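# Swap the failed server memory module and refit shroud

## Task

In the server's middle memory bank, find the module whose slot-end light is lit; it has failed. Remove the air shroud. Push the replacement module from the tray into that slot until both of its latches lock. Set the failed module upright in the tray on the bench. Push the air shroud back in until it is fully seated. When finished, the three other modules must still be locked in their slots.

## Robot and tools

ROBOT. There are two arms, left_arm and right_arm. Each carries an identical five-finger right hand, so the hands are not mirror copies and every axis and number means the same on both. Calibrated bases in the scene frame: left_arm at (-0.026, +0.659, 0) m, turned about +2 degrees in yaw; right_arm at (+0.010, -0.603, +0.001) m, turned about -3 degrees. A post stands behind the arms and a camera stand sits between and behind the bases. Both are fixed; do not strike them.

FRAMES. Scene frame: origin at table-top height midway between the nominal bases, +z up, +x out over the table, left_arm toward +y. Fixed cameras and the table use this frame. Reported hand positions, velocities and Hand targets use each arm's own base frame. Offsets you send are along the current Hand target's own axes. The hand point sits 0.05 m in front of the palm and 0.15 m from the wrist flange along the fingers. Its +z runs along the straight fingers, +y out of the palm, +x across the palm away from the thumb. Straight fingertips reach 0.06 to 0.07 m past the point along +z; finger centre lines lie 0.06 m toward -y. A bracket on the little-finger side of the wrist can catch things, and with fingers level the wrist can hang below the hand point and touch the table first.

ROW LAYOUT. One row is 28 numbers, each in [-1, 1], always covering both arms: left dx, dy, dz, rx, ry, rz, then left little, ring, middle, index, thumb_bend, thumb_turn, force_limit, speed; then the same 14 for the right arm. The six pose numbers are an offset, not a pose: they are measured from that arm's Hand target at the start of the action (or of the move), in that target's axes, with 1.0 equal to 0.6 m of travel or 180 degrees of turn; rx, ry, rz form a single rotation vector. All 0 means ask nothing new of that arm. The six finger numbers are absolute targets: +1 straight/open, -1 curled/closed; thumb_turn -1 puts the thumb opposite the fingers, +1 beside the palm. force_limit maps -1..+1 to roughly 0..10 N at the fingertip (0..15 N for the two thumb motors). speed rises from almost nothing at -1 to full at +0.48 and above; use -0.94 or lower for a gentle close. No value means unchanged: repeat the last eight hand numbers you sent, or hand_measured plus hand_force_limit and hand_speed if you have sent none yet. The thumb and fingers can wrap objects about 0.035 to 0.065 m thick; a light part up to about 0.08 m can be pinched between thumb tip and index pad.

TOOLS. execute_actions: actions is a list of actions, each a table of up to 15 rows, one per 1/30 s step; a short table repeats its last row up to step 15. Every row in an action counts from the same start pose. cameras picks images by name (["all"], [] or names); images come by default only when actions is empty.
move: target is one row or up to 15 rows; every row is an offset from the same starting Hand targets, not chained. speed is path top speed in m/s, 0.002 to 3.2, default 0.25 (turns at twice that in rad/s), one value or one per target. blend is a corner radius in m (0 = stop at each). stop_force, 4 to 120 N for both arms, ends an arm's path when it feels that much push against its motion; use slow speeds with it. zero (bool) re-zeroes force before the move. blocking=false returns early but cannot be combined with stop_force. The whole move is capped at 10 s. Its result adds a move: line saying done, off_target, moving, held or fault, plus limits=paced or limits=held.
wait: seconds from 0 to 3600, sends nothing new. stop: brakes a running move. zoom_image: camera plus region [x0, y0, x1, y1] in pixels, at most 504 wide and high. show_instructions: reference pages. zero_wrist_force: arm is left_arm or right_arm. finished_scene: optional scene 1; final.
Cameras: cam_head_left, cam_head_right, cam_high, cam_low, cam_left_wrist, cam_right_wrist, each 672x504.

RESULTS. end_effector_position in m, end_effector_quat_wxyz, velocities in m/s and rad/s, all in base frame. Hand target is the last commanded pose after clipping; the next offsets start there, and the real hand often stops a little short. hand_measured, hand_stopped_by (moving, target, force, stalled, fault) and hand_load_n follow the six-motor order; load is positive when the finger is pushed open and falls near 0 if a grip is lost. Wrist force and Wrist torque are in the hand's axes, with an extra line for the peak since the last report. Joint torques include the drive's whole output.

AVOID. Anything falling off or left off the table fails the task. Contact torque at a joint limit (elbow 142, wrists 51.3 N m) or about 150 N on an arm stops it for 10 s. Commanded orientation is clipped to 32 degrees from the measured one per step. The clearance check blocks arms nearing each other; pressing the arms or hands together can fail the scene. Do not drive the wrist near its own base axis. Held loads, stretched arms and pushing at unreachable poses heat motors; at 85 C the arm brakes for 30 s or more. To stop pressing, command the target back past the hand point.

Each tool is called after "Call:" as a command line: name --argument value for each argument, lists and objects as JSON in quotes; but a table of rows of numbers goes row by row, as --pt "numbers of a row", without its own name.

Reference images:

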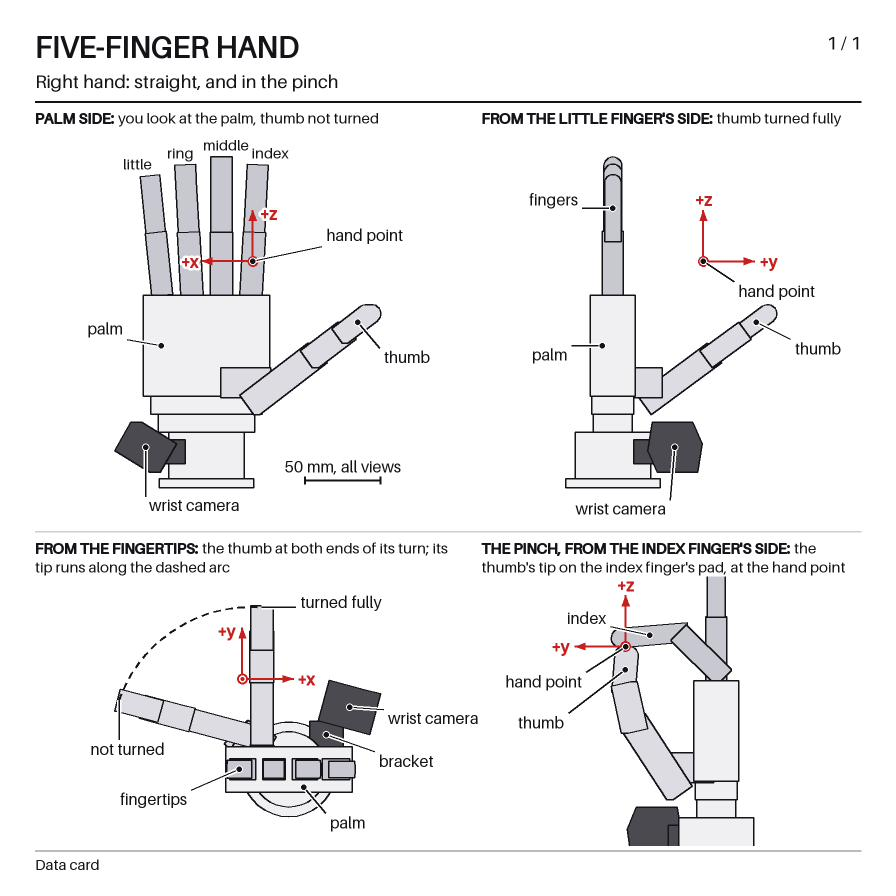

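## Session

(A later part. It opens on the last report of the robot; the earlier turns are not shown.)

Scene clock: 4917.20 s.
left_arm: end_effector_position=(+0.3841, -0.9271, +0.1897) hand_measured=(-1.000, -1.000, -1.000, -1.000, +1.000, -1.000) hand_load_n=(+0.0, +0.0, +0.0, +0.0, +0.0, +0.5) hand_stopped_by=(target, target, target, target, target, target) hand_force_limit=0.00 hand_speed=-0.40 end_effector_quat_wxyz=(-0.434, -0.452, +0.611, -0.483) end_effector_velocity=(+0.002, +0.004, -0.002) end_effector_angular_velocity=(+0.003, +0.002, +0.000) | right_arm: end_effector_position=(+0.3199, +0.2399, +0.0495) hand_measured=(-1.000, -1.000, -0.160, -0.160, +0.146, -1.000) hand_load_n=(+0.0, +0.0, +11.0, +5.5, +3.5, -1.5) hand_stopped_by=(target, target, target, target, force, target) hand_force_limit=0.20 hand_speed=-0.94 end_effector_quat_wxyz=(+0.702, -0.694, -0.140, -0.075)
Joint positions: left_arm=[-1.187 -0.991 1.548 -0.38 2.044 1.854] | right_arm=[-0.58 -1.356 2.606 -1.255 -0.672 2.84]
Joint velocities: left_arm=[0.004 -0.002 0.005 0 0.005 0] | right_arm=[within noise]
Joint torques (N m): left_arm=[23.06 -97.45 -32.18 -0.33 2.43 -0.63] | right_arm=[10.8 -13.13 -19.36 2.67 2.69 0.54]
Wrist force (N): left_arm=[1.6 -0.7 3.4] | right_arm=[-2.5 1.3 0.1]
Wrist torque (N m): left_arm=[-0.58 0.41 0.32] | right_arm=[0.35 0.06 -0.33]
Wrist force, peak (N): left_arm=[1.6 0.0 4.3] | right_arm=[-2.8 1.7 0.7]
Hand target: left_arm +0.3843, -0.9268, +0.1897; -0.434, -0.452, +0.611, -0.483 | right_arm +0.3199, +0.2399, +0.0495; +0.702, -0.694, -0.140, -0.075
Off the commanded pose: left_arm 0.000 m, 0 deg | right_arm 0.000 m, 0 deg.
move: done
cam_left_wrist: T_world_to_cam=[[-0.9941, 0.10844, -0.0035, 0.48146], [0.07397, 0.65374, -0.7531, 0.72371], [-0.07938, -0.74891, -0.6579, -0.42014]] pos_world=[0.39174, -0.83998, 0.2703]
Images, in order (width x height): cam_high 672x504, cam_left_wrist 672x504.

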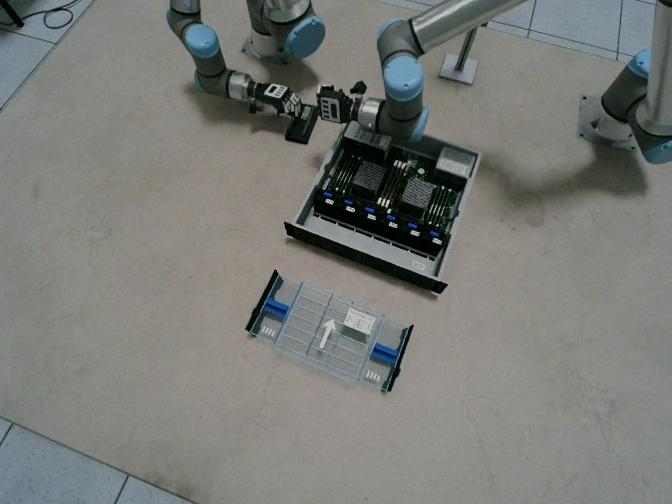

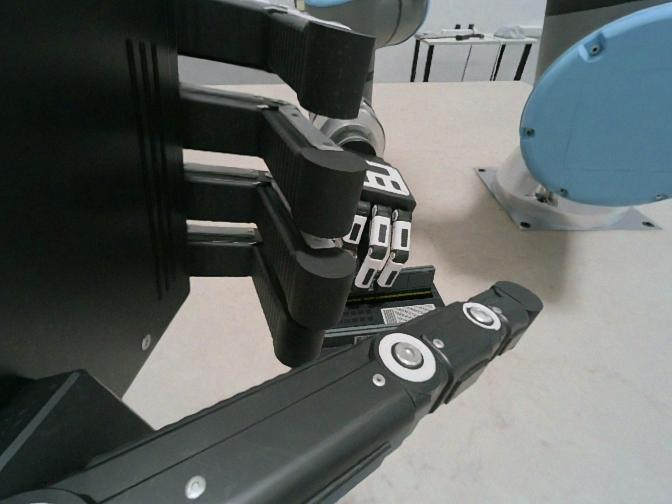

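Call:
move --target '[0,0,0,0,0,0,1,1,1,1,1,1,0,-0.4,0,0,0,0,0,0,-1,-1,-0.16,-0.16,0.0,-1,0.2,-0.94]' --speed 0.08 --cameras '["cam_left_wrist"]'

Call:
zoom_image --camera "cam_left_wrist" --region '[300, 240, 380, 320]'

Call:
zoom_image --camera "cam_left_wrist" --region '[380, 240, 460, 320]'

Scene clock: 4927.00 s.
left_arm: end_effector_position=(+0.3843, -0.9268, +0.1897) hand_measured=(+1.000, +1.000, +1.000, +1.000, +1.000, +1.000) hand_load_n=(+0.0, +0.0, +0.0, +0.0, +0.0, +0.0) hand_stopped_by=(target, target, target, target, target, target) hand_force_limit=0.00 hand_speed=-0.40 end_effector_quat_wxyz=(-0.434, -0.452, +0.611, -0.483) | right_arm: end_effector_position=(+0.3199, +0.2399, +0.0495) hand_measured=(-1.000, -1.000, -0.160, -0.160, +0.146, -1.000) hand_load_n=(+0.0, +0.0, +11.0, +5.5, +3.5, -1.5) hand_stopped_by=(target, target, target, target, force, target) hand_force_limit=0.20 hand_speed=-0.94 end_effector_quat_wxyz=(+0.702, -0.694, -0.140, -0.075)
Joint positions: left_arm=[-1.186 -0.991 1.548 -0.38 2.044 1.854] | right_arm=[-0.58 -1.356 2.606 -1.255 -0.672 2.84]
Joint torques (N m): left_arm=[19.89 -97.87 -32.46 -2.42 1.14 2.62] | right_arm=[-3.49 -25.4 -5.89 0.9 -0.01 3.09]
Wrist force (N): left_arm=[1.3 -0.4 3.5] | right_arm=[-2.6 1.3 0.4]
Wrist torque (N m): left_arm=[-0.54 0.44 0.29] | right_arm=[0.33 0.06 -0.34]
Wrist force, peak (N): left_arm=[1.4 -0.5 3.9] | right_arm=[-3.0 1.8 0.7]
Hand target: left_arm +0.3843, -0.9268, +0.1897; -0.434, -0.452, +0.611, -0.483 | right_arm +0.3199, +0.2399, +0.0495; +0.702, -0.694, -0.140, -0.075
Off the commanded pose: left_arm 0.000 m, 0 deg | right_arm 0.000 m, 0 deg.
move: done
cam_left_wrist: T_world_to_cam=[[-0.99411, 0.10836, -0.00356, 0.48158], [0.07396, 0.6538, -0.75304, 0.72354], [-0.07928, -0.74887, -0.65796, -0.41989]] pos_world=[0.39194, -0.83968, 0.2703]

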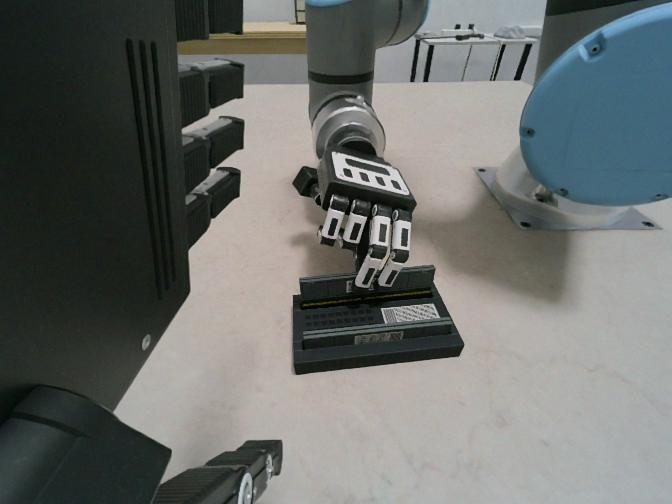

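Scaled by 6.300 from the camera's image (finer frame: 960x720).

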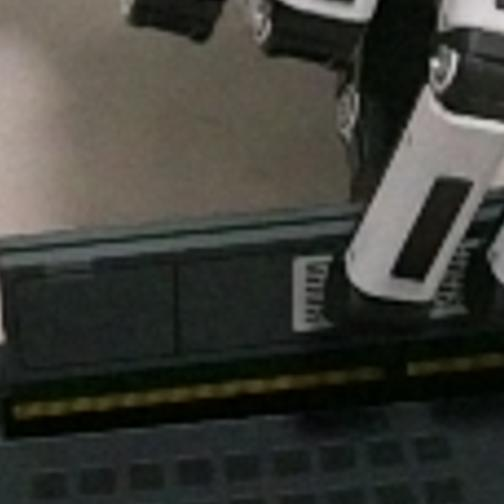

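Scaled by 6.300 from the camera's image (finer frame: 960x720).

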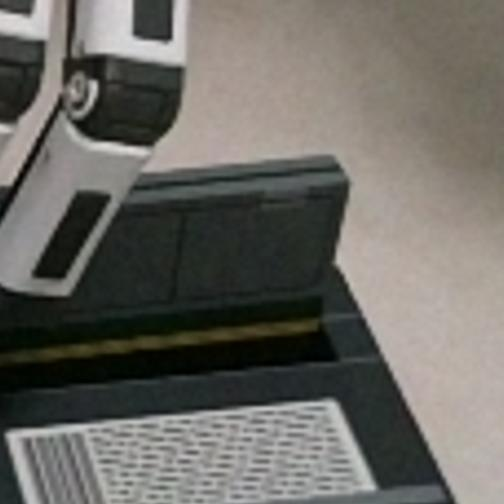

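Call:
zoom_image --camera "cam_left_wrist" --region '[285, 270, 345, 330]'

Call:
zoom_image --camera "cam_left_wrist" --region '[395, 255, 455, 315]'

Scaled by 8.400 from the camera's image (finer frame: 960x720).

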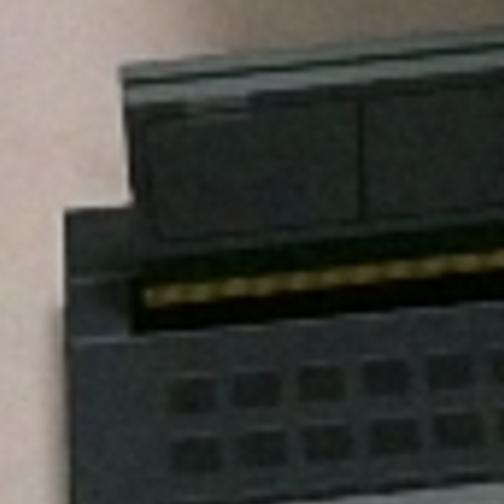

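Scaled by 8.400 from the camera's image (finer frame: 960x720).

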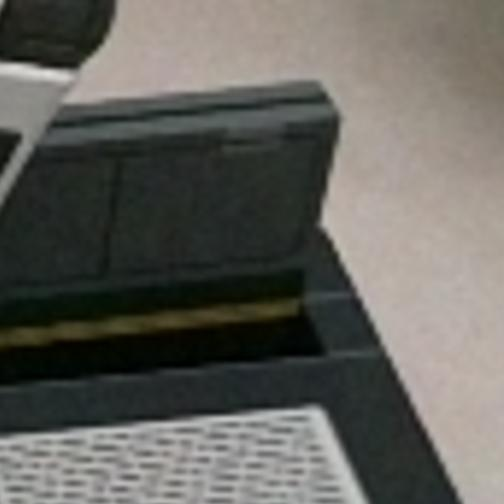

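Call:
wait --seconds 0.1 --cameras '["all"]'

Scene clock: 4973.30 s.
left_arm: end_effector_position=(+0.3843, -0.9268, +0.1897) hand_measured=(+1.000, +1.000, +1.000, +1.000, +1.000, +1.000) hand_load_n=(+0.0, +0.0, +0.0, +0.0, +0.0, -0.5) hand_stopped_by=(target, target, target, target, target, target) hand_force_limit=0.00 hand_speed=-0.40 end_effector_quat_wxyz=(-0.434, -0.452, +0.611, -0.483) | right_arm: end_effector_position=(+0.3199, +0.2399, +0.0495) hand_measured=(-1.000, -1.000, -0.160, -0.160, +0.146, -1.000) hand_load_n=(-0.5, +0.5, +11.0, +6.0, +4.0, -1.5) hand_stopped_by=(target, target, target, target, force, target) hand_force_limit=0.20 hand_speed=-0.94 end_effector_quat_wxyz=(+0.702, -0.694, -0.140, -0.075)
Joint positions: left_arm=[-1.186 -0.991 1.548 -0.38 2.044 1.854] | right_arm=[-0.58 -1.356 2.606 -1.255 -0.672 2.84]
Joint torques (N m): left_arm=[21.4 -97.96 -35.07 -2.51 0.1 3.09] | right_arm=[-3.98 -29.16 -5.49 0.82 -0.25 3.16]
Wrist force (N): left_arm=[1.1 -0.4 3.7] | right_arm=[-2.8 1.6 0.4]
Wrist torque (N m): left_arm=[-0.56 0.46 0.28] | right_arm=[0.39 0.08 -0.34]
Wrist force, peak (N): left_arm=[1.6 -0.5 3.8] | right_arm=[-2.9 1.6 0.5]
Hand target: left_arm +0.3843, -0.9268, +0.1897; -0.434, -0.452, +0.611, -0.483 | right_arm +0.3199, +0.2399, +0.0495; +0.702, -0.694, -0.140, -0.075
Off the commanded pose: left_arm 0.000 m, 0 deg | right_arm 0.000 m, 0 deg.
wait: 0.10 s; at rest from the start
cam_left_wrist: T_world_to_cam=[[-0.99411, 0.10836, -0.00356, 0.48158], [0.07396, 0.6538, -0.75304, 0.72354], [-0.07928, -0.74887, -0.65796, -0.41989]] pos_world=[0.39194, -0.83968, 0.2703]
cam_right_wrist: T_world_to_cam=[[0.55344, 0.06769, -0.83013, -0.14895], [-0.6727, -0.55135, -0.49344, 0.37922], [-0.4911, 0.83152, -0.2596, 0.08529]] pos_world=[0.37943, 0.14824, 0.08562]

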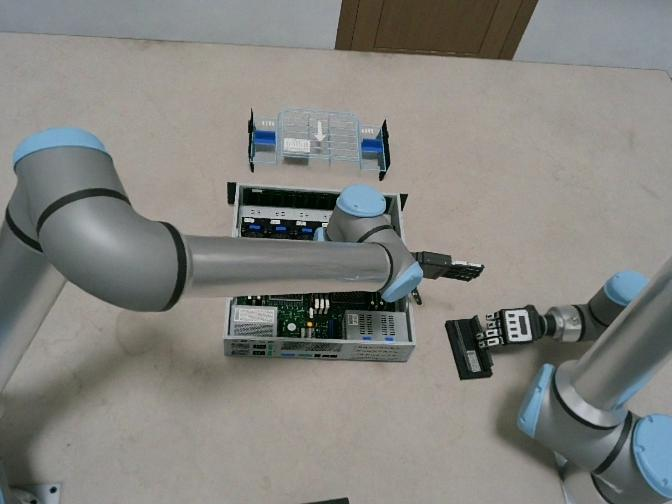

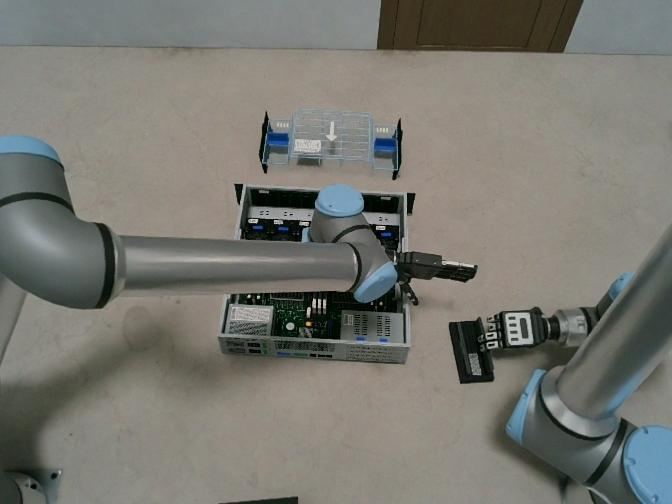

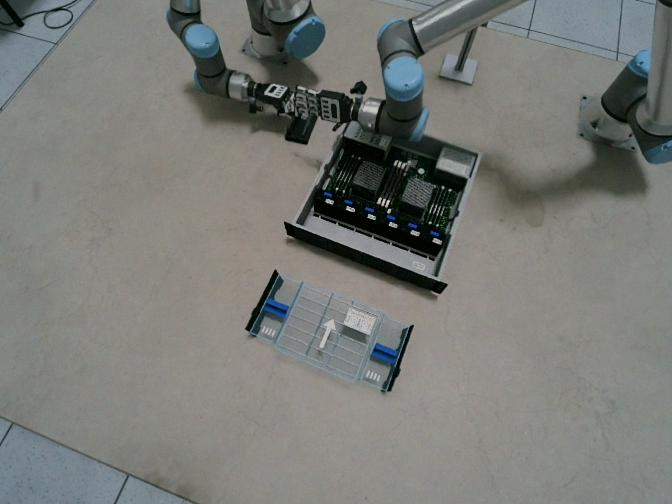

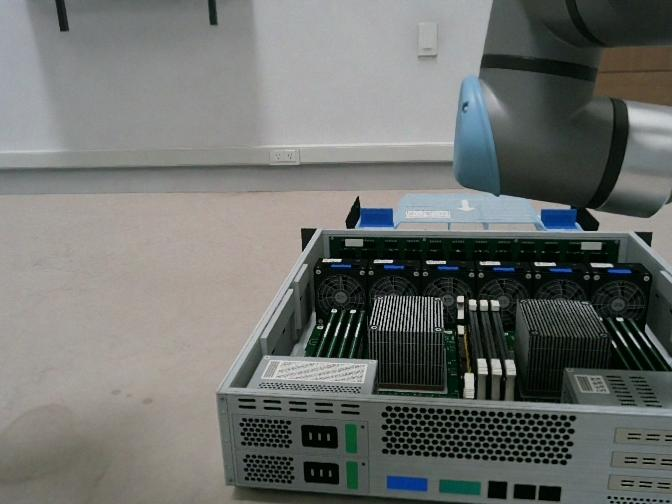

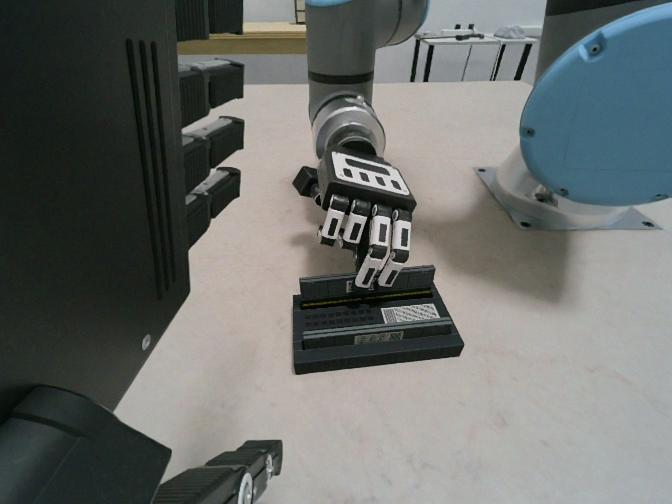

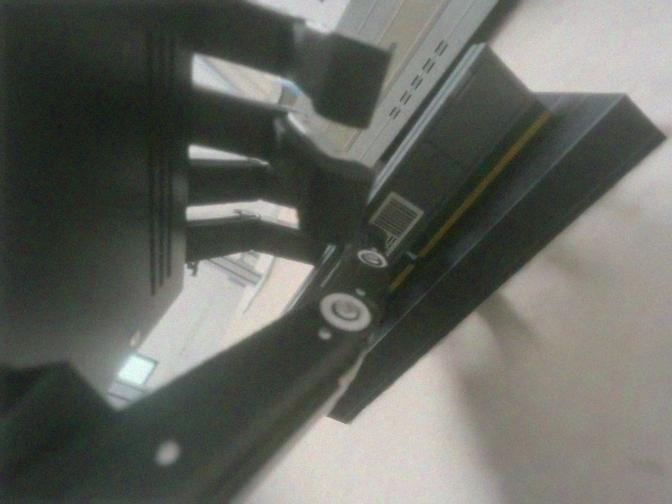

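Call:
zoom_image --camera "cam_head_left" --region '[435, 305, 505, 385]'

Call:
zoom_image --camera "cam_head_right" --region '[440, 310, 510, 390]'

Scaled by 6.300 from the camera's image (finer frame: 960x720).

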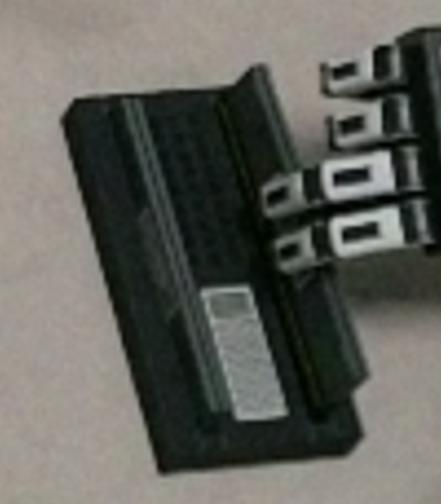

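Scaled by 6.300 from the camera's image (finer frame: 960x720).

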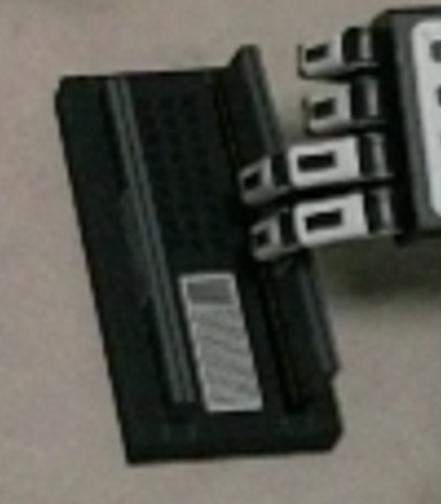

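Call:
zoom_image --camera "cam_left_wrist" --region '[285, 300, 345, 360]'

Call:
zoom_image --camera "cam_left_wrist" --region '[415, 290, 475, 350]'

Scaled by 8.400 from the camera's image (finer frame: 960x720).

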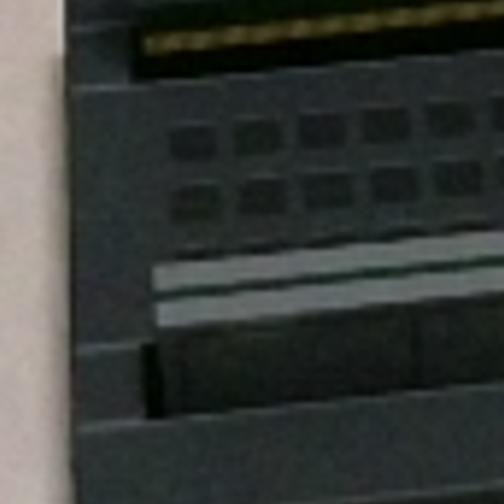

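Scaled by 8.400 from the camera's image (finer frame: 960x720).

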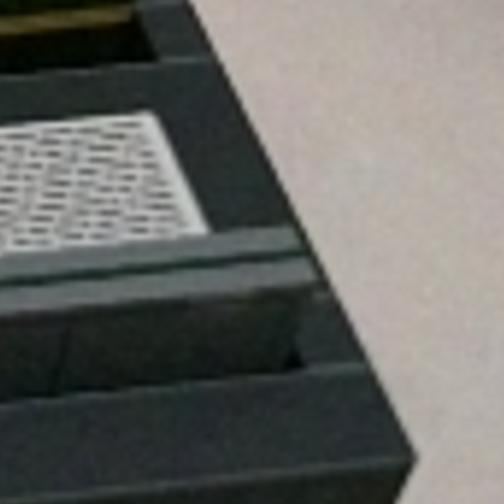

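Call:
move --target '[0,0,0,0,0,0,1,1,1,1,1,1,0,-0.4,0.00238,-0.008,0.00667,-0.0575,-0.0117,-0.0011,-1,-1,-0.16,-0.16,0.0,-1,0.2,-0.94]' --speed 0.04 --cameras '["cam_left_wrist"]'

Call:
zoom_image --camera "cam_left_wrist" --region '[285, 265, 345, 325]'

Call:
zoom_image --camera "cam_left_wrist" --region '[395, 250, 455, 310]'

Scene clock: 5058.57 s.
left_arm: end_effector_position=(+0.3843, -0.9268, +0.1897) hand_measured=(+1.000, +1.000, +1.000, +1.000, +1.000, +1.000) hand_load_n=(+0.0, +0.0, +0.0, -0.5, +0.0, +0.0) hand_stopped_by=(target, target, target, target, target, target) hand_force_limit=0.00 hand_speed=-0.40 end_effector_quat_wxyz=(-0.434, -0.452, +0.611, -0.483) | right_arm: end_effector_position=(+0.3194, +0.2440, +0.0545) hand_measured=(-1.000, -1.000, -0.160, -0.160, +0.146, -1.000) hand_load_n=(+0.0, +0.0, +11.0, +5.5, +4.0, -1.5) hand_stopped_by=(target, target, target, target, force, target) hand_force_limit=0.20 hand_speed=-0.94 end_effector_quat_wxyz=(-0.634, +0.756, +0.146, +0.076)
Joint positions: left_arm=[-1.186 -0.991 1.548 -0.38 2.044 1.854] | right_arm=[-0.537 -1.561 2.663 -1.42 -0.634 3.091]
Joint torques (N m): left_arm=[19.32 -98.18 -39.8 -2.47 -0.42 2.95] | right_arm=[-9.31 -3.95 -26.15 2.19 1.15 -3.06]
Wrist force (N): left_arm=[1.1 -0.3 3.5] | right_arm=[-1.9 1.7 0.4]
Wrist torque (N m): left_arm=[-0.53 0.47 0.28] | right_arm=[0.36 0.00 -0.26]
Wrist force, peak (N): left_arm=[1.5 -0.7 3.9] | right_arm=[-2.8 1.7 0.6]
Hand target: left_arm +0.3843, -0.9268, +0.1897; -0.434, -0.452, +0.611, -0.483 | right_arm +0.3195, +0.2439, +0.0545; -0.634, +0.756, +0.146, +0.076
Off the commanded pose: left_arm 0.000 m, 0 deg | right_arm 0.000 m, 0 deg.
move: done
cam_left_wrist: T_world_to_cam=[[-0.99411, 0.10836, -0.00356, 0.48158], [0.07396, 0.6538, -0.75304, 0.72354], [-0.07928, -0.74887, -0.65796, -0.41989]] pos_world=[0.39194, -0.83968, 0.2703]

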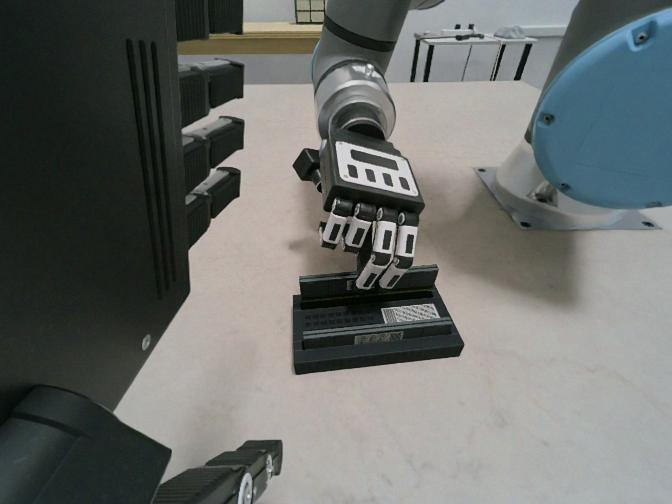

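Scaled by 8.400 from the camera's image (finer frame: 960x720).

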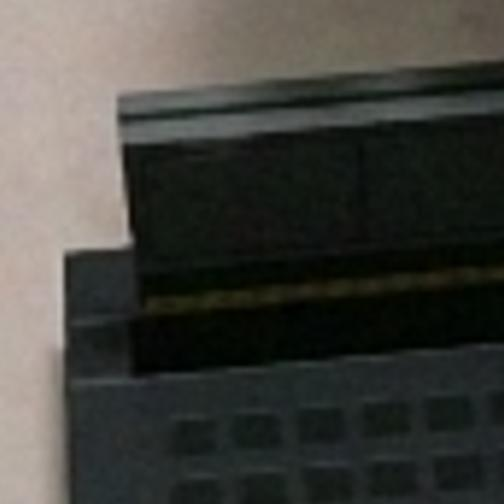

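Scaled by 8.400 from the camera's image (finer frame: 960x720).

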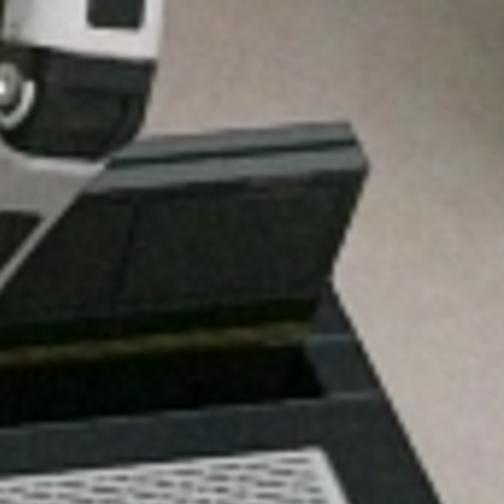

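Call:
move --target '[0,0,0,0,0,0,1,1,1,1,1,1,0,-0.4,-0.0025,0.0078,0.00155,0,0,0,-1,-1,-0.16,-0.16,0.0,-1,0.2,-0.94]' --speed 0.01 --stop_force 4 --cameras '["cam_left_wrist"]'

Call:
zoom_image --camera "cam_left_wrist" --region '[285, 265, 345, 325]'

Call:
zoom_image --camera "cam_left_wrist" --region '[395, 250, 455, 310]'

Scene clock: 5085.87 s.
left_arm: end_effector_position=(+0.3843, -0.9268, +0.1897) hand_measured=(+1.000, +1.000, +1.000, +1.000, +1.000, +1.000) hand_load_n=(+0.0, +0.0, +0.0, +0.0, +0.0, +0.0) hand_stopped_by=(target, target, target, target, target, target) hand_force_limit=0.00 hand_speed=-0.40 end_effector_quat_wxyz=(-0.434, -0.452, +0.611, -0.483) | right_arm: end_effector_position=(+0.3194, +0.2439, +0.0495) hand_measured=(-1.000, -1.000, -0.160, -0.160, +0.146, -1.000) hand_load_n=(+0.0, +0.0, +11.0, +5.5, +4.0, -1.5) hand_stopped_by=(target, target, target, target, force, target) hand_force_limit=0.20 hand_speed=-0.94 end_effector_quat_wxyz=(-0.634, +0.756, +0.146, +0.076)
Joint positions: left_arm=[-1.186 -0.991 1.548 -0.38 2.044 1.854] | right_arm=[-0.537 -1.544 2.666 -1.439 -0.634 3.09]
Joint torques (N m): left_arm=[17.65 -98.37 -44.56 -2.43 -0.4 2.63] | right_arm=[-6.54 -35.92 -22.02 1.64 0.8 -3.19]
Wrist force (N): left_arm=[1.0 -0.5 3.2] | right_arm=[-2.3 1.3 -0.1]
Wrist torque (N m): left_arm=[-0.55 0.49 0.26] | right_arm=[0.34 0.08 -0.26]
Wrist force, peak (N): left_arm=[1.6 -0.5 3.7] | right_arm=[-3.0 1.4 0.1]
Hand target: left_arm +0.3843, -0.9268, +0.1897; -0.434, -0.452, +0.611, -0.483 | right_arm +0.3195, +0.2439, +0.0495; -0.634, +0.756, +0.146, +0.076
Off the commanded pose: left_arm 0.000 m, 0 deg | right_arm 0.000 m, 0 deg.
move: done
cam_left_wrist: T_world_to_cam=[[-0.99411, 0.10836, -0.00356, 0.48158], [0.07396, 0.6538, -0.75304, 0.72354], [-0.07928, -0.74887, -0.65796, -0.41989]] pos_world=[0.39194, -0.83968, 0.2703]

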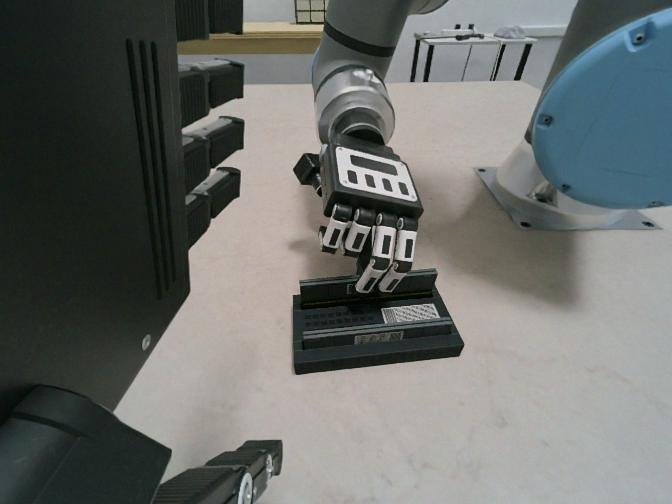

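Scaled by 8.400 from the camera's image (finer frame: 960x720).

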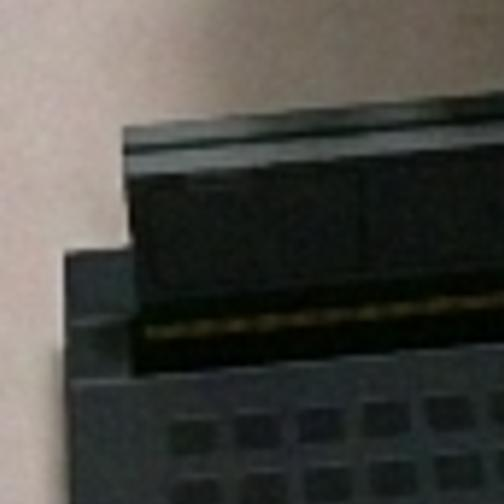

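Scaled by 8.400 from the camera's image (finer frame: 960x720).

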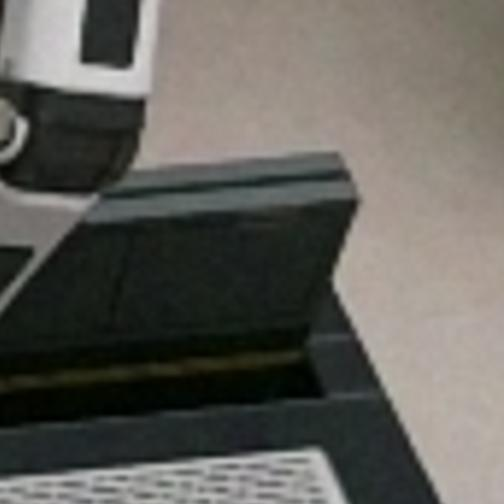

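Call:
move --target '[0,0,0,0,0,0,1,1,1,1,1,1,0,-0.4,-0.00264,0.00604,0.00124,0,0,0,-1,-1,-0.16,-0.16,0.0,-1,0.2,-0.94]' --speed 0.008 --stop_force 4 --cameras '["cam_left_wrist"]'

Call:
zoom_image --camera "cam_left_wrist" --region '[285, 265, 345, 325]'

Call:
zoom_image --camera "cam_left_wrist" --region '[395, 250, 455, 310]'

Scene clock: 5098.83 s.
left_arm: end_effector_position=(+0.3843, -0.9268, +0.1897) hand_measured=(+1.000, +1.000, +1.000, +1.000, +1.000, +1.000) hand_load_n=(+0.0, +0.0, +0.0, +0.0, +0.0, +0.0) hand_stopped_by=(target, target, target, target, target, target) hand_force_limit=0.00 hand_speed=-0.40 end_effector_quat_wxyz=(-0.434, -0.452, +0.611, -0.483) | right_arm: end_effector_position=(+0.3191, +0.2439, +0.0461) hand_measured=(-1.000, -1.000, -0.160, -0.160, +0.146, -1.000) hand_load_n=(+0.0, +0.5, +11.5, +6.0, +3.0, -1.5) hand_stopped_by=(target, target, target, target, force, target) hand_force_limit=0.20 hand_speed=-0.94 end_effector_quat_wxyz=(-0.634, +0.756, +0.146, +0.076)
Joint positions: left_arm=[-1.186 -0.991 1.548 -0.38 2.044 1.854] | right_arm=[-0.538 -1.534 2.669 -1.452 -0.634 3.09]
Joint torques (N m): left_arm=[14.91 -96.89 -45.71 -2.31 -0.32 2.49] | right_arm=[4.22 -36.22 -24.98 1.53 0.78 0.08]
Wrist force (N): left_arm=[1.5 -0.2 3.3] | right_arm=[-1.9 1.2 -0.1]
Wrist torque (N m): left_arm=[-0.51 0.41 0.30] | right_arm=[0.38 0.01 -0.17]
Wrist force, peak (N): left_arm=[1.5 -0.7 3.7] | right_arm=[2.1 -7.4 1.5]
Hand target: left_arm +0.3843, -0.9268, +0.1897; -0.434, -0.452, +0.611, -0.483 | right_arm +0.3191, +0.2439, +0.0461; -0.634, +0.756, +0.146, +0.076 (not the last commanded pose)
Off the commanded pose: left_arm 0.000 m, 0 deg | right_arm 0.001 m, 0 deg.
move: contact (right_arm)
cam_left_wrist: T_world_to_cam=[[-0.99411, 0.10836, -0.00356, 0.48158], [0.07396, 0.6538, -0.75304, 0.72354], [-0.07928, -0.74887, -0.65796, -0.41989]] pos_world=[0.39194, -0.83968, 0.2703]

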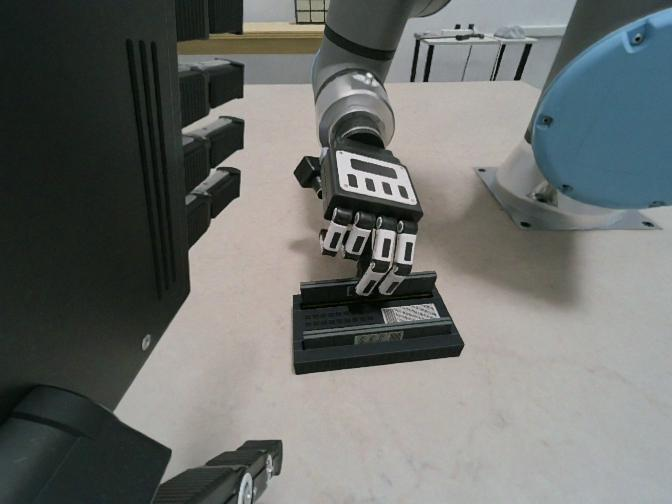

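Scaled by 8.400 from the camera's image (finer frame: 960x720).

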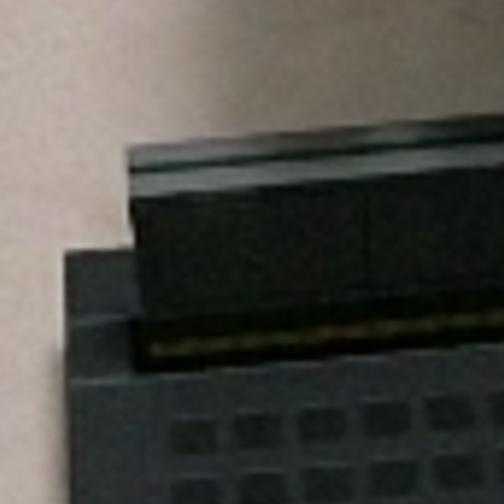

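Scaled by 8.400 from the camera's image (finer frame: 960x720).

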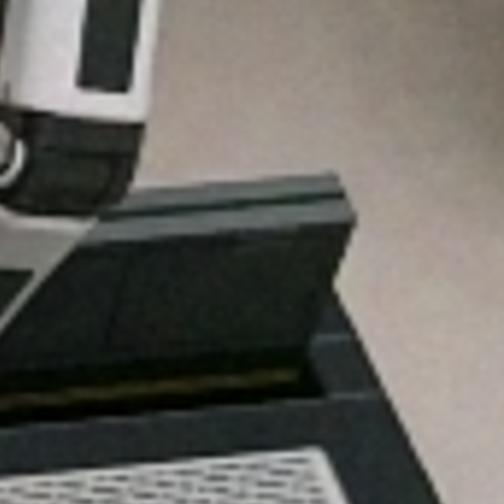

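Call:
move --pt "0 0 0 0 0 0 1 1 1 1 1 1 0 -0.4 0.00075 -0.00234 -0.00046 0 0 0 -1 -1 -0.16 -0.16 0.0 -1 0.2 -0.94" --pt "0 0 0 0 0 0 1 1 1 1 1 1 0 -0.4 0.00072 -0.00202 -0.0021 0 0 0 -1 -1 -0.16 -0.16 0.0 -1 0.2 -0.94" --speed 0.01

Call:
move --target '[0,0,0,0,0,0,1,1,1,1,1,1,0,-0.4,-0.00275,0.00858,0.00171,0,0,0,-1,-1,-0.16,-0.16,0.0,-1,0.2,-0.94]' --speed 0.008 --stop_force 4 --cameras '["cam_left_wrist"]'

Call:
zoom_image --camera "cam_left_wrist" --region '[285, 265, 345, 325]'

Call:
zoom_image --camera "cam_left_wrist" --region '[395, 250, 455, 310]'

Scene clock: 5111.83 s.
left_arm: end_effector_position=(+0.3843, -0.9268, +0.1897) hand_measured=(+1.000, +1.000, +1.000, +1.000, +1.000, +1.000) hand_load_n=(+0.0, +0.0, +0.0, +0.0, +0.0, +0.0) hand_stopped_by=(target, target, target, target, target, target) hand_force_limit=0.00 hand_speed=-0.40 end_effector_quat_wxyz=(-0.434, -0.452, +0.611, -0.483) | right_arm: end_effector_position=(+0.3192, +0.2428, +0.0476) hand_measured=(-1.000, -1.000, -0.160, -0.160, +0.146, -1.000) hand_load_n=(+0.0, +0.0, +11.0, +5.5, +3.5, -1.5) hand_stopped_by=(target, target, target, target, force, target) hand_force_limit=0.20 hand_speed=-0.94 end_effector_quat_wxyz=(-0.634, +0.756, +0.146, +0.076)
Joint positions: left_arm=[-1.186 -0.991 1.548 -0.38 2.044 1.854] | right_arm=[-0.541 -1.539 2.667 -1.445 -0.637 3.088]
Joint torques (N m): left_arm=[16.48 -98.81 -45.96 -2.1 -0.73 2.18] | right_arm=[-0.17 -6.18 -23.7 0.25 -0.48 -3.63]
Wrist force (N): left_arm=[1.5 -0.2 3.5] | right_arm=[-2.0 1.7 0.2]
Wrist torque (N m): left_arm=[-0.51 0.41 0.30] | right_arm=[0.38 0.03 -0.20]
Wrist force, peak (N): left_arm=[1.3 -0.5 3.9] | right_arm=[-2.8 1.4 0.0]
Hand target: left_arm +0.3843, -0.9268, +0.1897; -0.434, -0.452, +0.611, -0.483 | right_arm +0.3192, +0.2429, +0.0476; -0.634, +0.756, +0.146, +0.076
Off the commanded pose: left_arm 0.000 m, 0 deg | right_arm 0.000 m, 0 deg.
move: done

Scene clock: 5113.03 s.
left_arm: end_effector_position=(+0.3843, -0.9268, +0.1897) hand_measured=(+1.000, +1.000, +1.000, +1.000, +1.000, +1.000) hand_load_n=(+0.0, +0.0, +0.0, +0.0, +0.0, +0.0) hand_stopped_by=(target, target, target, target, target, target) hand_force_limit=0.00 hand_speed=-0.40 end_effector_quat_wxyz=(-0.434, -0.452, +0.611, -0.483) | right_arm: end_effector_position=(+0.3193, +0.2428, +0.0461) hand_measured=(-1.000, -1.000, -0.160, -0.160, +0.146, -1.000) hand_load_n=(+0.0, +0.0, +11.5, +6.0, +3.0, -2.0) hand_stopped_by=(target, target, target, target, force, target) hand_force_limit=0.20 hand_speed=-0.94 end_effector_quat_wxyz=(-0.634, +0.756, +0.146, +0.076)
Joint positions: left_arm=[-1.186 -0.991 1.548 -0.38 2.044 1.854] | right_arm=[-0.541 -1.534 2.668 -1.451 -0.637 3.088]
Joint torques (N m): left_arm=[16.11 -94.77 -45.59 -1.98 -0.51 2.85] | right_arm=[-5.31 -35.11 -25.21 1.6 -1.25 -3.27]
Wrist force (N): left_arm=[1.6 -0.4 3.6] | right_arm=[-2.4 1.1 -0.1]
Wrist torque (N m): left_arm=[-0.55 0.38 0.31] | right_arm=[0.35 0.10 -0.21]
Wrist force, peak (N): left_arm=[1.4 -0.4 3.8] | right_arm=[1.6 -8.0 1.1]
Hand target: left_arm +0.3843, -0.9268, +0.1897; -0.434, -0.452, +0.611, -0.483 | right_arm +0.3193, +0.2428, +0.0461; -0.634, +0.756, +0.146, +0.076 (not the last commanded pose)
Off the commanded pose: left_arm 0.000 m, 0 deg | right_arm 0.004 m, 0 deg.
move: contact (right_arm)
cam_left_wrist: T_world_to_cam=[[-0.99411, 0.10836, -0.00356, 0.48158], [0.07396, 0.6538, -0.75304, 0.72354], [-0.07928, -0.74887, -0.65796, -0.41989]] pos_world=[0.39194, -0.83968, 0.2703]

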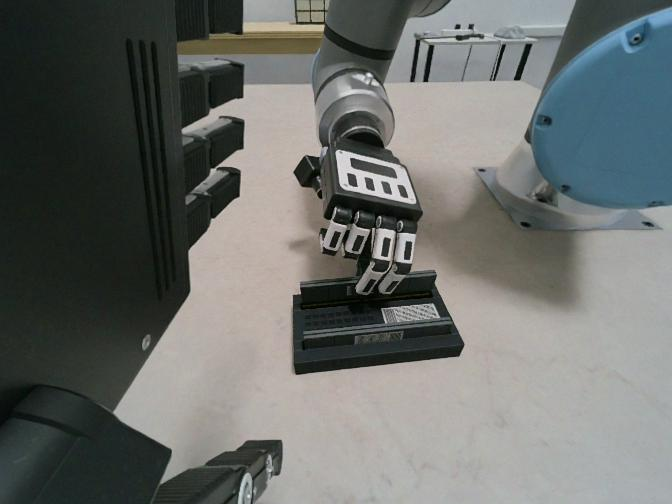

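Scaled by 8.400 from the camera's image (finer frame: 960x720).

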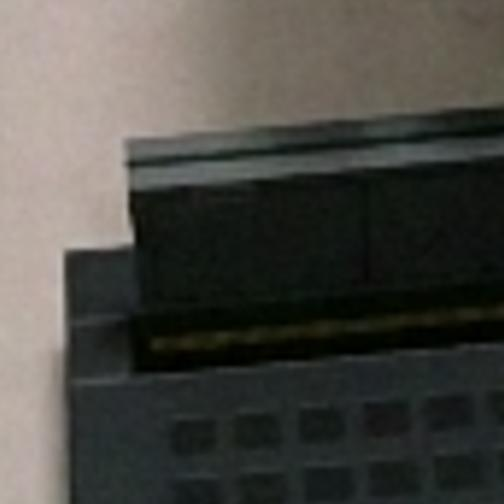

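Scaled by 8.400 from the camera's image (finer frame: 960x720).

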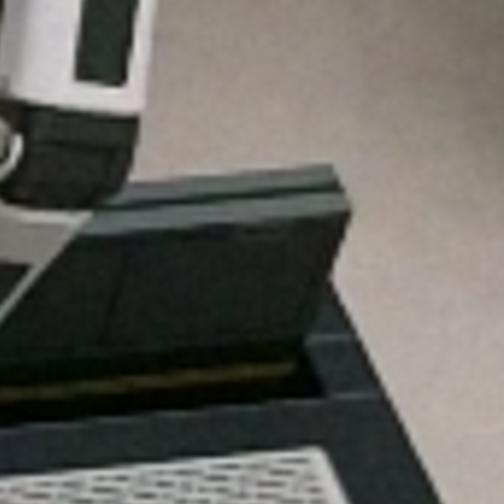

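Call:
move --pt "0 0 0 0 0 0 1 1 1 1 1 1 0 -0.4 0.00075 -0.00234 -0.00046 0 0 0 -1 -1 -0.16 -0.16 0.0 -1 0.2 -0.94" --pt "0 0 0 0 0 0 1 1 1 1 1 1 0 -0.4 0.00073 -0.00218 -0.00128 -0.00017 0.00052 0.0001 -1 -1 -0.16 -0.16 0.0 -1 0.2 -0.94" --speed 0.01

Call:
move --target '[0,0,0,0,0,0,1,1,1,1,1,1,0,-0.4,-0.00275,0.00858,0.00171,0,0,0,-1,-1,-0.16,-0.16,0.0,-1,0.2,-0.94]' --speed 0.008 --stop_force 4 --cameras '["cam_left_wrist"]'

Call:
zoom_image --camera "cam_left_wrist" --region '[285, 265, 345, 325]'

Call:
zoom_image --camera "cam_left_wrist" --region '[395, 250, 455, 310]'

Scene clock: 5136.23 s.
left_arm: end_effector_position=(+0.3843, -0.9268, +0.1897) hand_measured=(+1.000, +1.000, +1.000, +1.000, +1.000, +1.000) hand_load_n=(+0.0, +0.0, +0.0, +0.0, +0.0, +0.0) hand_stopped_by=(target, target, target, target, target, target) hand_force_limit=0.00 hand_speed=-0.40 end_effector_quat_wxyz=(-0.434, -0.452, +0.611, -0.483) | right_arm: end_effector_position=(+0.3194, +0.2423, +0.0476) hand_measured=(-1.000, -1.000, -0.160, -0.160, +0.146, -1.000) hand_load_n=(+0.0, +0.0, +11.5, +5.5, +3.0, -2.0) hand_stopped_by=(target, target, target, target, force, target) hand_force_limit=0.20 hand_speed=-0.94 end_effector_quat_wxyz=(-0.634, +0.756, +0.146, +0.076)
Joint positions: left_arm=[-1.186 -0.991 1.548 -0.38 2.044 1.854] | right_arm=[-0.543 -1.539 2.668 -1.445 -0.637 3.088]
Joint torques (N m): left_arm=[14.72 -98.36 -46.07 -1.22 -0.16 2.65] | right_arm=[-1.89 -32.56 -10.32 -1.8 -2.08 -3.93]
Wrist force (N): left_arm=[1.3 -0.9 3.5] | right_arm=[-2.6 1.6 0.0]
Wrist torque (N m): left_arm=[-0.63 0.43 0.27] | right_arm=[0.39 0.12 -0.22]
Wrist force, peak (N): left_arm=[1.3 -0.5 3.9] | right_arm=[-3.1 1.4 0.5]
Hand target: left_arm +0.3843, -0.9268, +0.1897; -0.434, -0.452, +0.611, -0.483 | right_arm +0.3193, +0.2423, +0.0476; -0.634, +0.756, +0.146, +0.076
Off the commanded pose: left_arm 0.000 m, 0 deg | right_arm 0.000 m, 0 deg.
move: done

Scene clock: 5137.50 s.
left_arm: end_effector_position=(+0.3843, -0.9268, +0.1897) hand_measured=(+1.000, +1.000, +1.000, +1.000, +1.000, +1.000) hand_load_n=(+0.0, +0.0, +0.0, +0.0, +0.0, +0.0) hand_stopped_by=(target, target, target, target, target, target) hand_force_limit=0.00 hand_speed=-0.40 end_effector_quat_wxyz=(-0.434, -0.452, +0.611, -0.483) | right_arm: end_effector_position=(+0.3194, +0.2423, +0.0460) hand_measured=(-1.000, -1.000, -0.160, -0.160, +0.146, -1.000) hand_load_n=(+0.0, +0.0, +12.0, +6.0, +2.5, -2.0) hand_stopped_by=(target, target, target, target, force, target) hand_force_limit=0.20 hand_speed=-0.94 end_effector_quat_wxyz=(-0.634, +0.756, +0.146, +0.076)
Joint positions: left_arm=[-1.186 -0.991 1.548 -0.38 2.044 1.854] | right_arm=[-0.543 -1.534 2.669 -1.451 -0.637 3.088]
Joint torques (N m): left_arm=[12.31 -95.94 -47.05 -1.92 0.07 2.4] | right_arm=[-11.46 -36.9 -24.19 1.66 -1.9 -3.64]
Wrist force (N): left_arm=[1.4 -0.6 3.4] | right_arm=[-2.1 1.1 0.1]
Wrist torque (N m): left_arm=[-0.57 0.42 0.29] | right_arm=[0.35 0.04 -0.19]
Wrist force, peak (N): left_arm=[1.1 -0.5 3.9] | right_arm=[2.2 -8.4 0.9]
Hand target: left_arm +0.3843, -0.9268, +0.1897; -0.434, -0.452, +0.611, -0.483 | right_arm +0.3194, +0.2423, +0.0460; -0.634, +0.756, +0.146, +0.076 (not the last commanded pose)
Off the commanded pose: left_arm 0.000 m, 0 deg | right_arm 0.004 m, 0 deg.
move: contact (right_arm)
cam_left_wrist: T_world_to_cam=[[-0.99411, 0.10836, -0.00356, 0.48158], [0.07396, 0.6538, -0.75304, 0.72354], [-0.07928, -0.74887, -0.65796, -0.41989]] pos_world=[0.39194, -0.83968, 0.2703]

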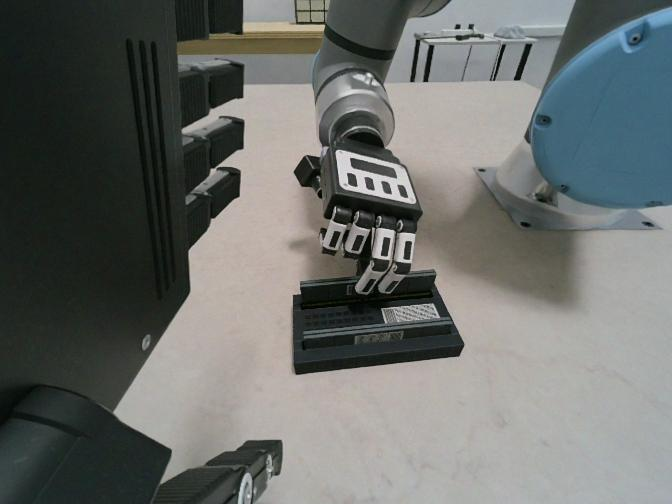

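Scaled by 8.400 from the camera's image (finer frame: 960x720).

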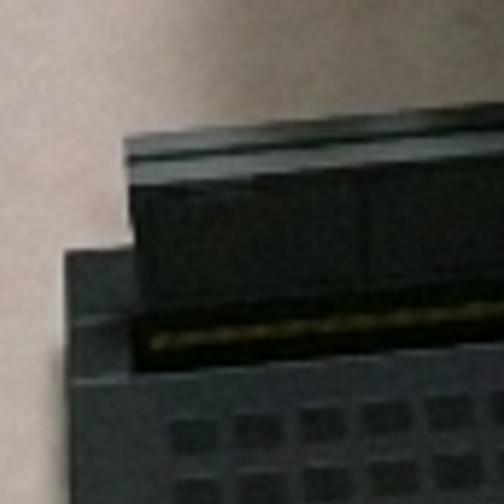

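Scaled by 8.400 from the camera's image (finer frame: 960x720).

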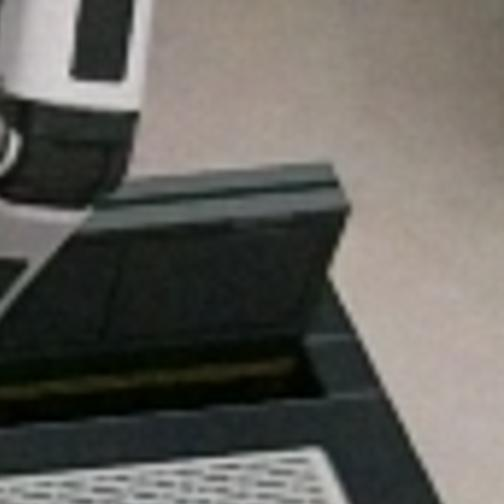

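Call:
wait --seconds 0.1 --cameras '["cam_right_wrist"]'

Call:
zoom_image --camera "cam_right_wrist" --region '[440, 20, 600, 140]'

Call:
zoom_image --camera "cam_right_wrist" --region '[360, 120, 520, 280]'

Scene clock: 5201.57 s.
left_arm: end_effector_position=(+0.3843, -0.9268, +0.1897) hand_measured=(+1.000, +1.000, +1.000, +1.000, +1.000, +1.000) hand_load_n=(+0.0, +0.0, -0.5, +0.0, +0.0, +0.0) hand_stopped_by=(target, target, target, target, target, target) hand_force_limit=0.00 hand_speed=-0.40 end_effector_quat_wxyz=(-0.434, -0.452, +0.611, -0.483) | right_arm: end_effector_position=(+0.3194, +0.2423, +0.0460) hand_measured=(-1.000, -1.000, -0.160, -0.160, +0.146, -1.000) hand_load_n=(+0.0, +0.0, +12.0, +6.0, +2.5, -2.0) hand_stopped_by=(target, target, target, target, force, target) hand_force_limit=0.20 hand_speed=-0.94 end_effector_quat_wxyz=(-0.634, +0.756, +0.146, +0.077)
Joint positions: left_arm=[-1.186 -0.991 1.548 -0.38 2.044 1.854] | right_arm=[-0.543 -1.534 2.669 -1.451 -0.637 3.088]
Joint torques (N m): left_arm=[11.85 -96.43 -44.95 -1.99 -0.61 2.56] | right_arm=[-8.99 -35.69 -25.63 1.18 -1.88 -1.88]
Wrist force (N): left_arm=[1.3 -0.4 3.6] | right_arm=[-2.5 0.7 -0.1]
Wrist torque (N m): left_arm=[-0.55 0.43 0.29] | right_arm=[0.29 0.12 -0.24]
Wrist force, peak (N): left_arm=[1.3 -0.6 3.8] | right_arm=[-2.8 1.1 0.1]
Hand target: left_arm +0.3843, -0.9268, +0.1897; -0.434, -0.452, +0.611, -0.483 | right_arm +0.3194, +0.2423, +0.0460; -0.634, +0.756, +0.146, +0.076 (not the last commanded pose)
Off the commanded pose: left_arm 0.000 m, 0 deg | right_arm 0.004 m, 0 deg.
wait: 0.10 s; at rest from the start
cam_right_wrist: T_world_to_cam=[[0.56998, -0.09475, -0.81617, -0.11832], [-0.67594, -0.61882, -0.40021, 0.39153], [-0.46714, 0.7798, -0.41676, 0.09431]] pos_world=[0.37615, 0.15753, 0.09943]

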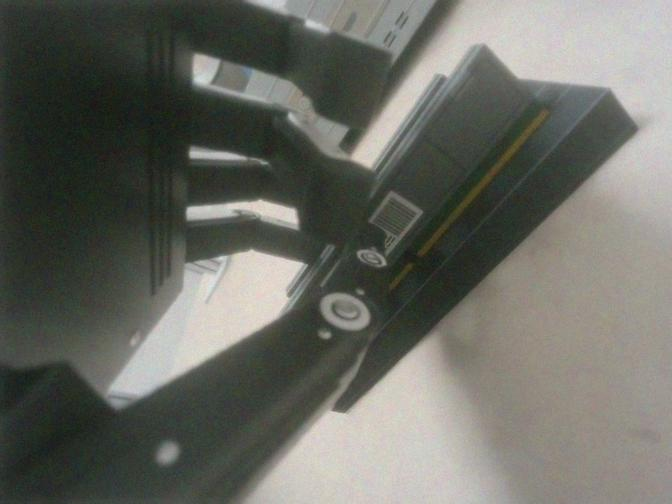

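Scaled by 3.150 from the camera's image (finer frame: 960x720).

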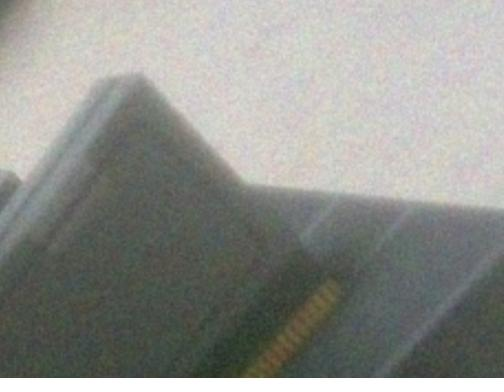

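Scaled by 3.150 from the camera's image (finer frame: 960x720).

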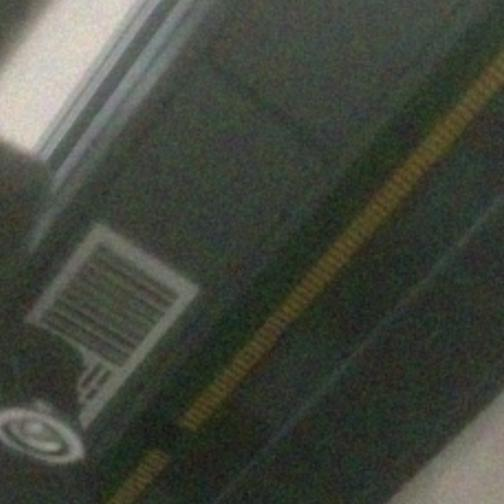

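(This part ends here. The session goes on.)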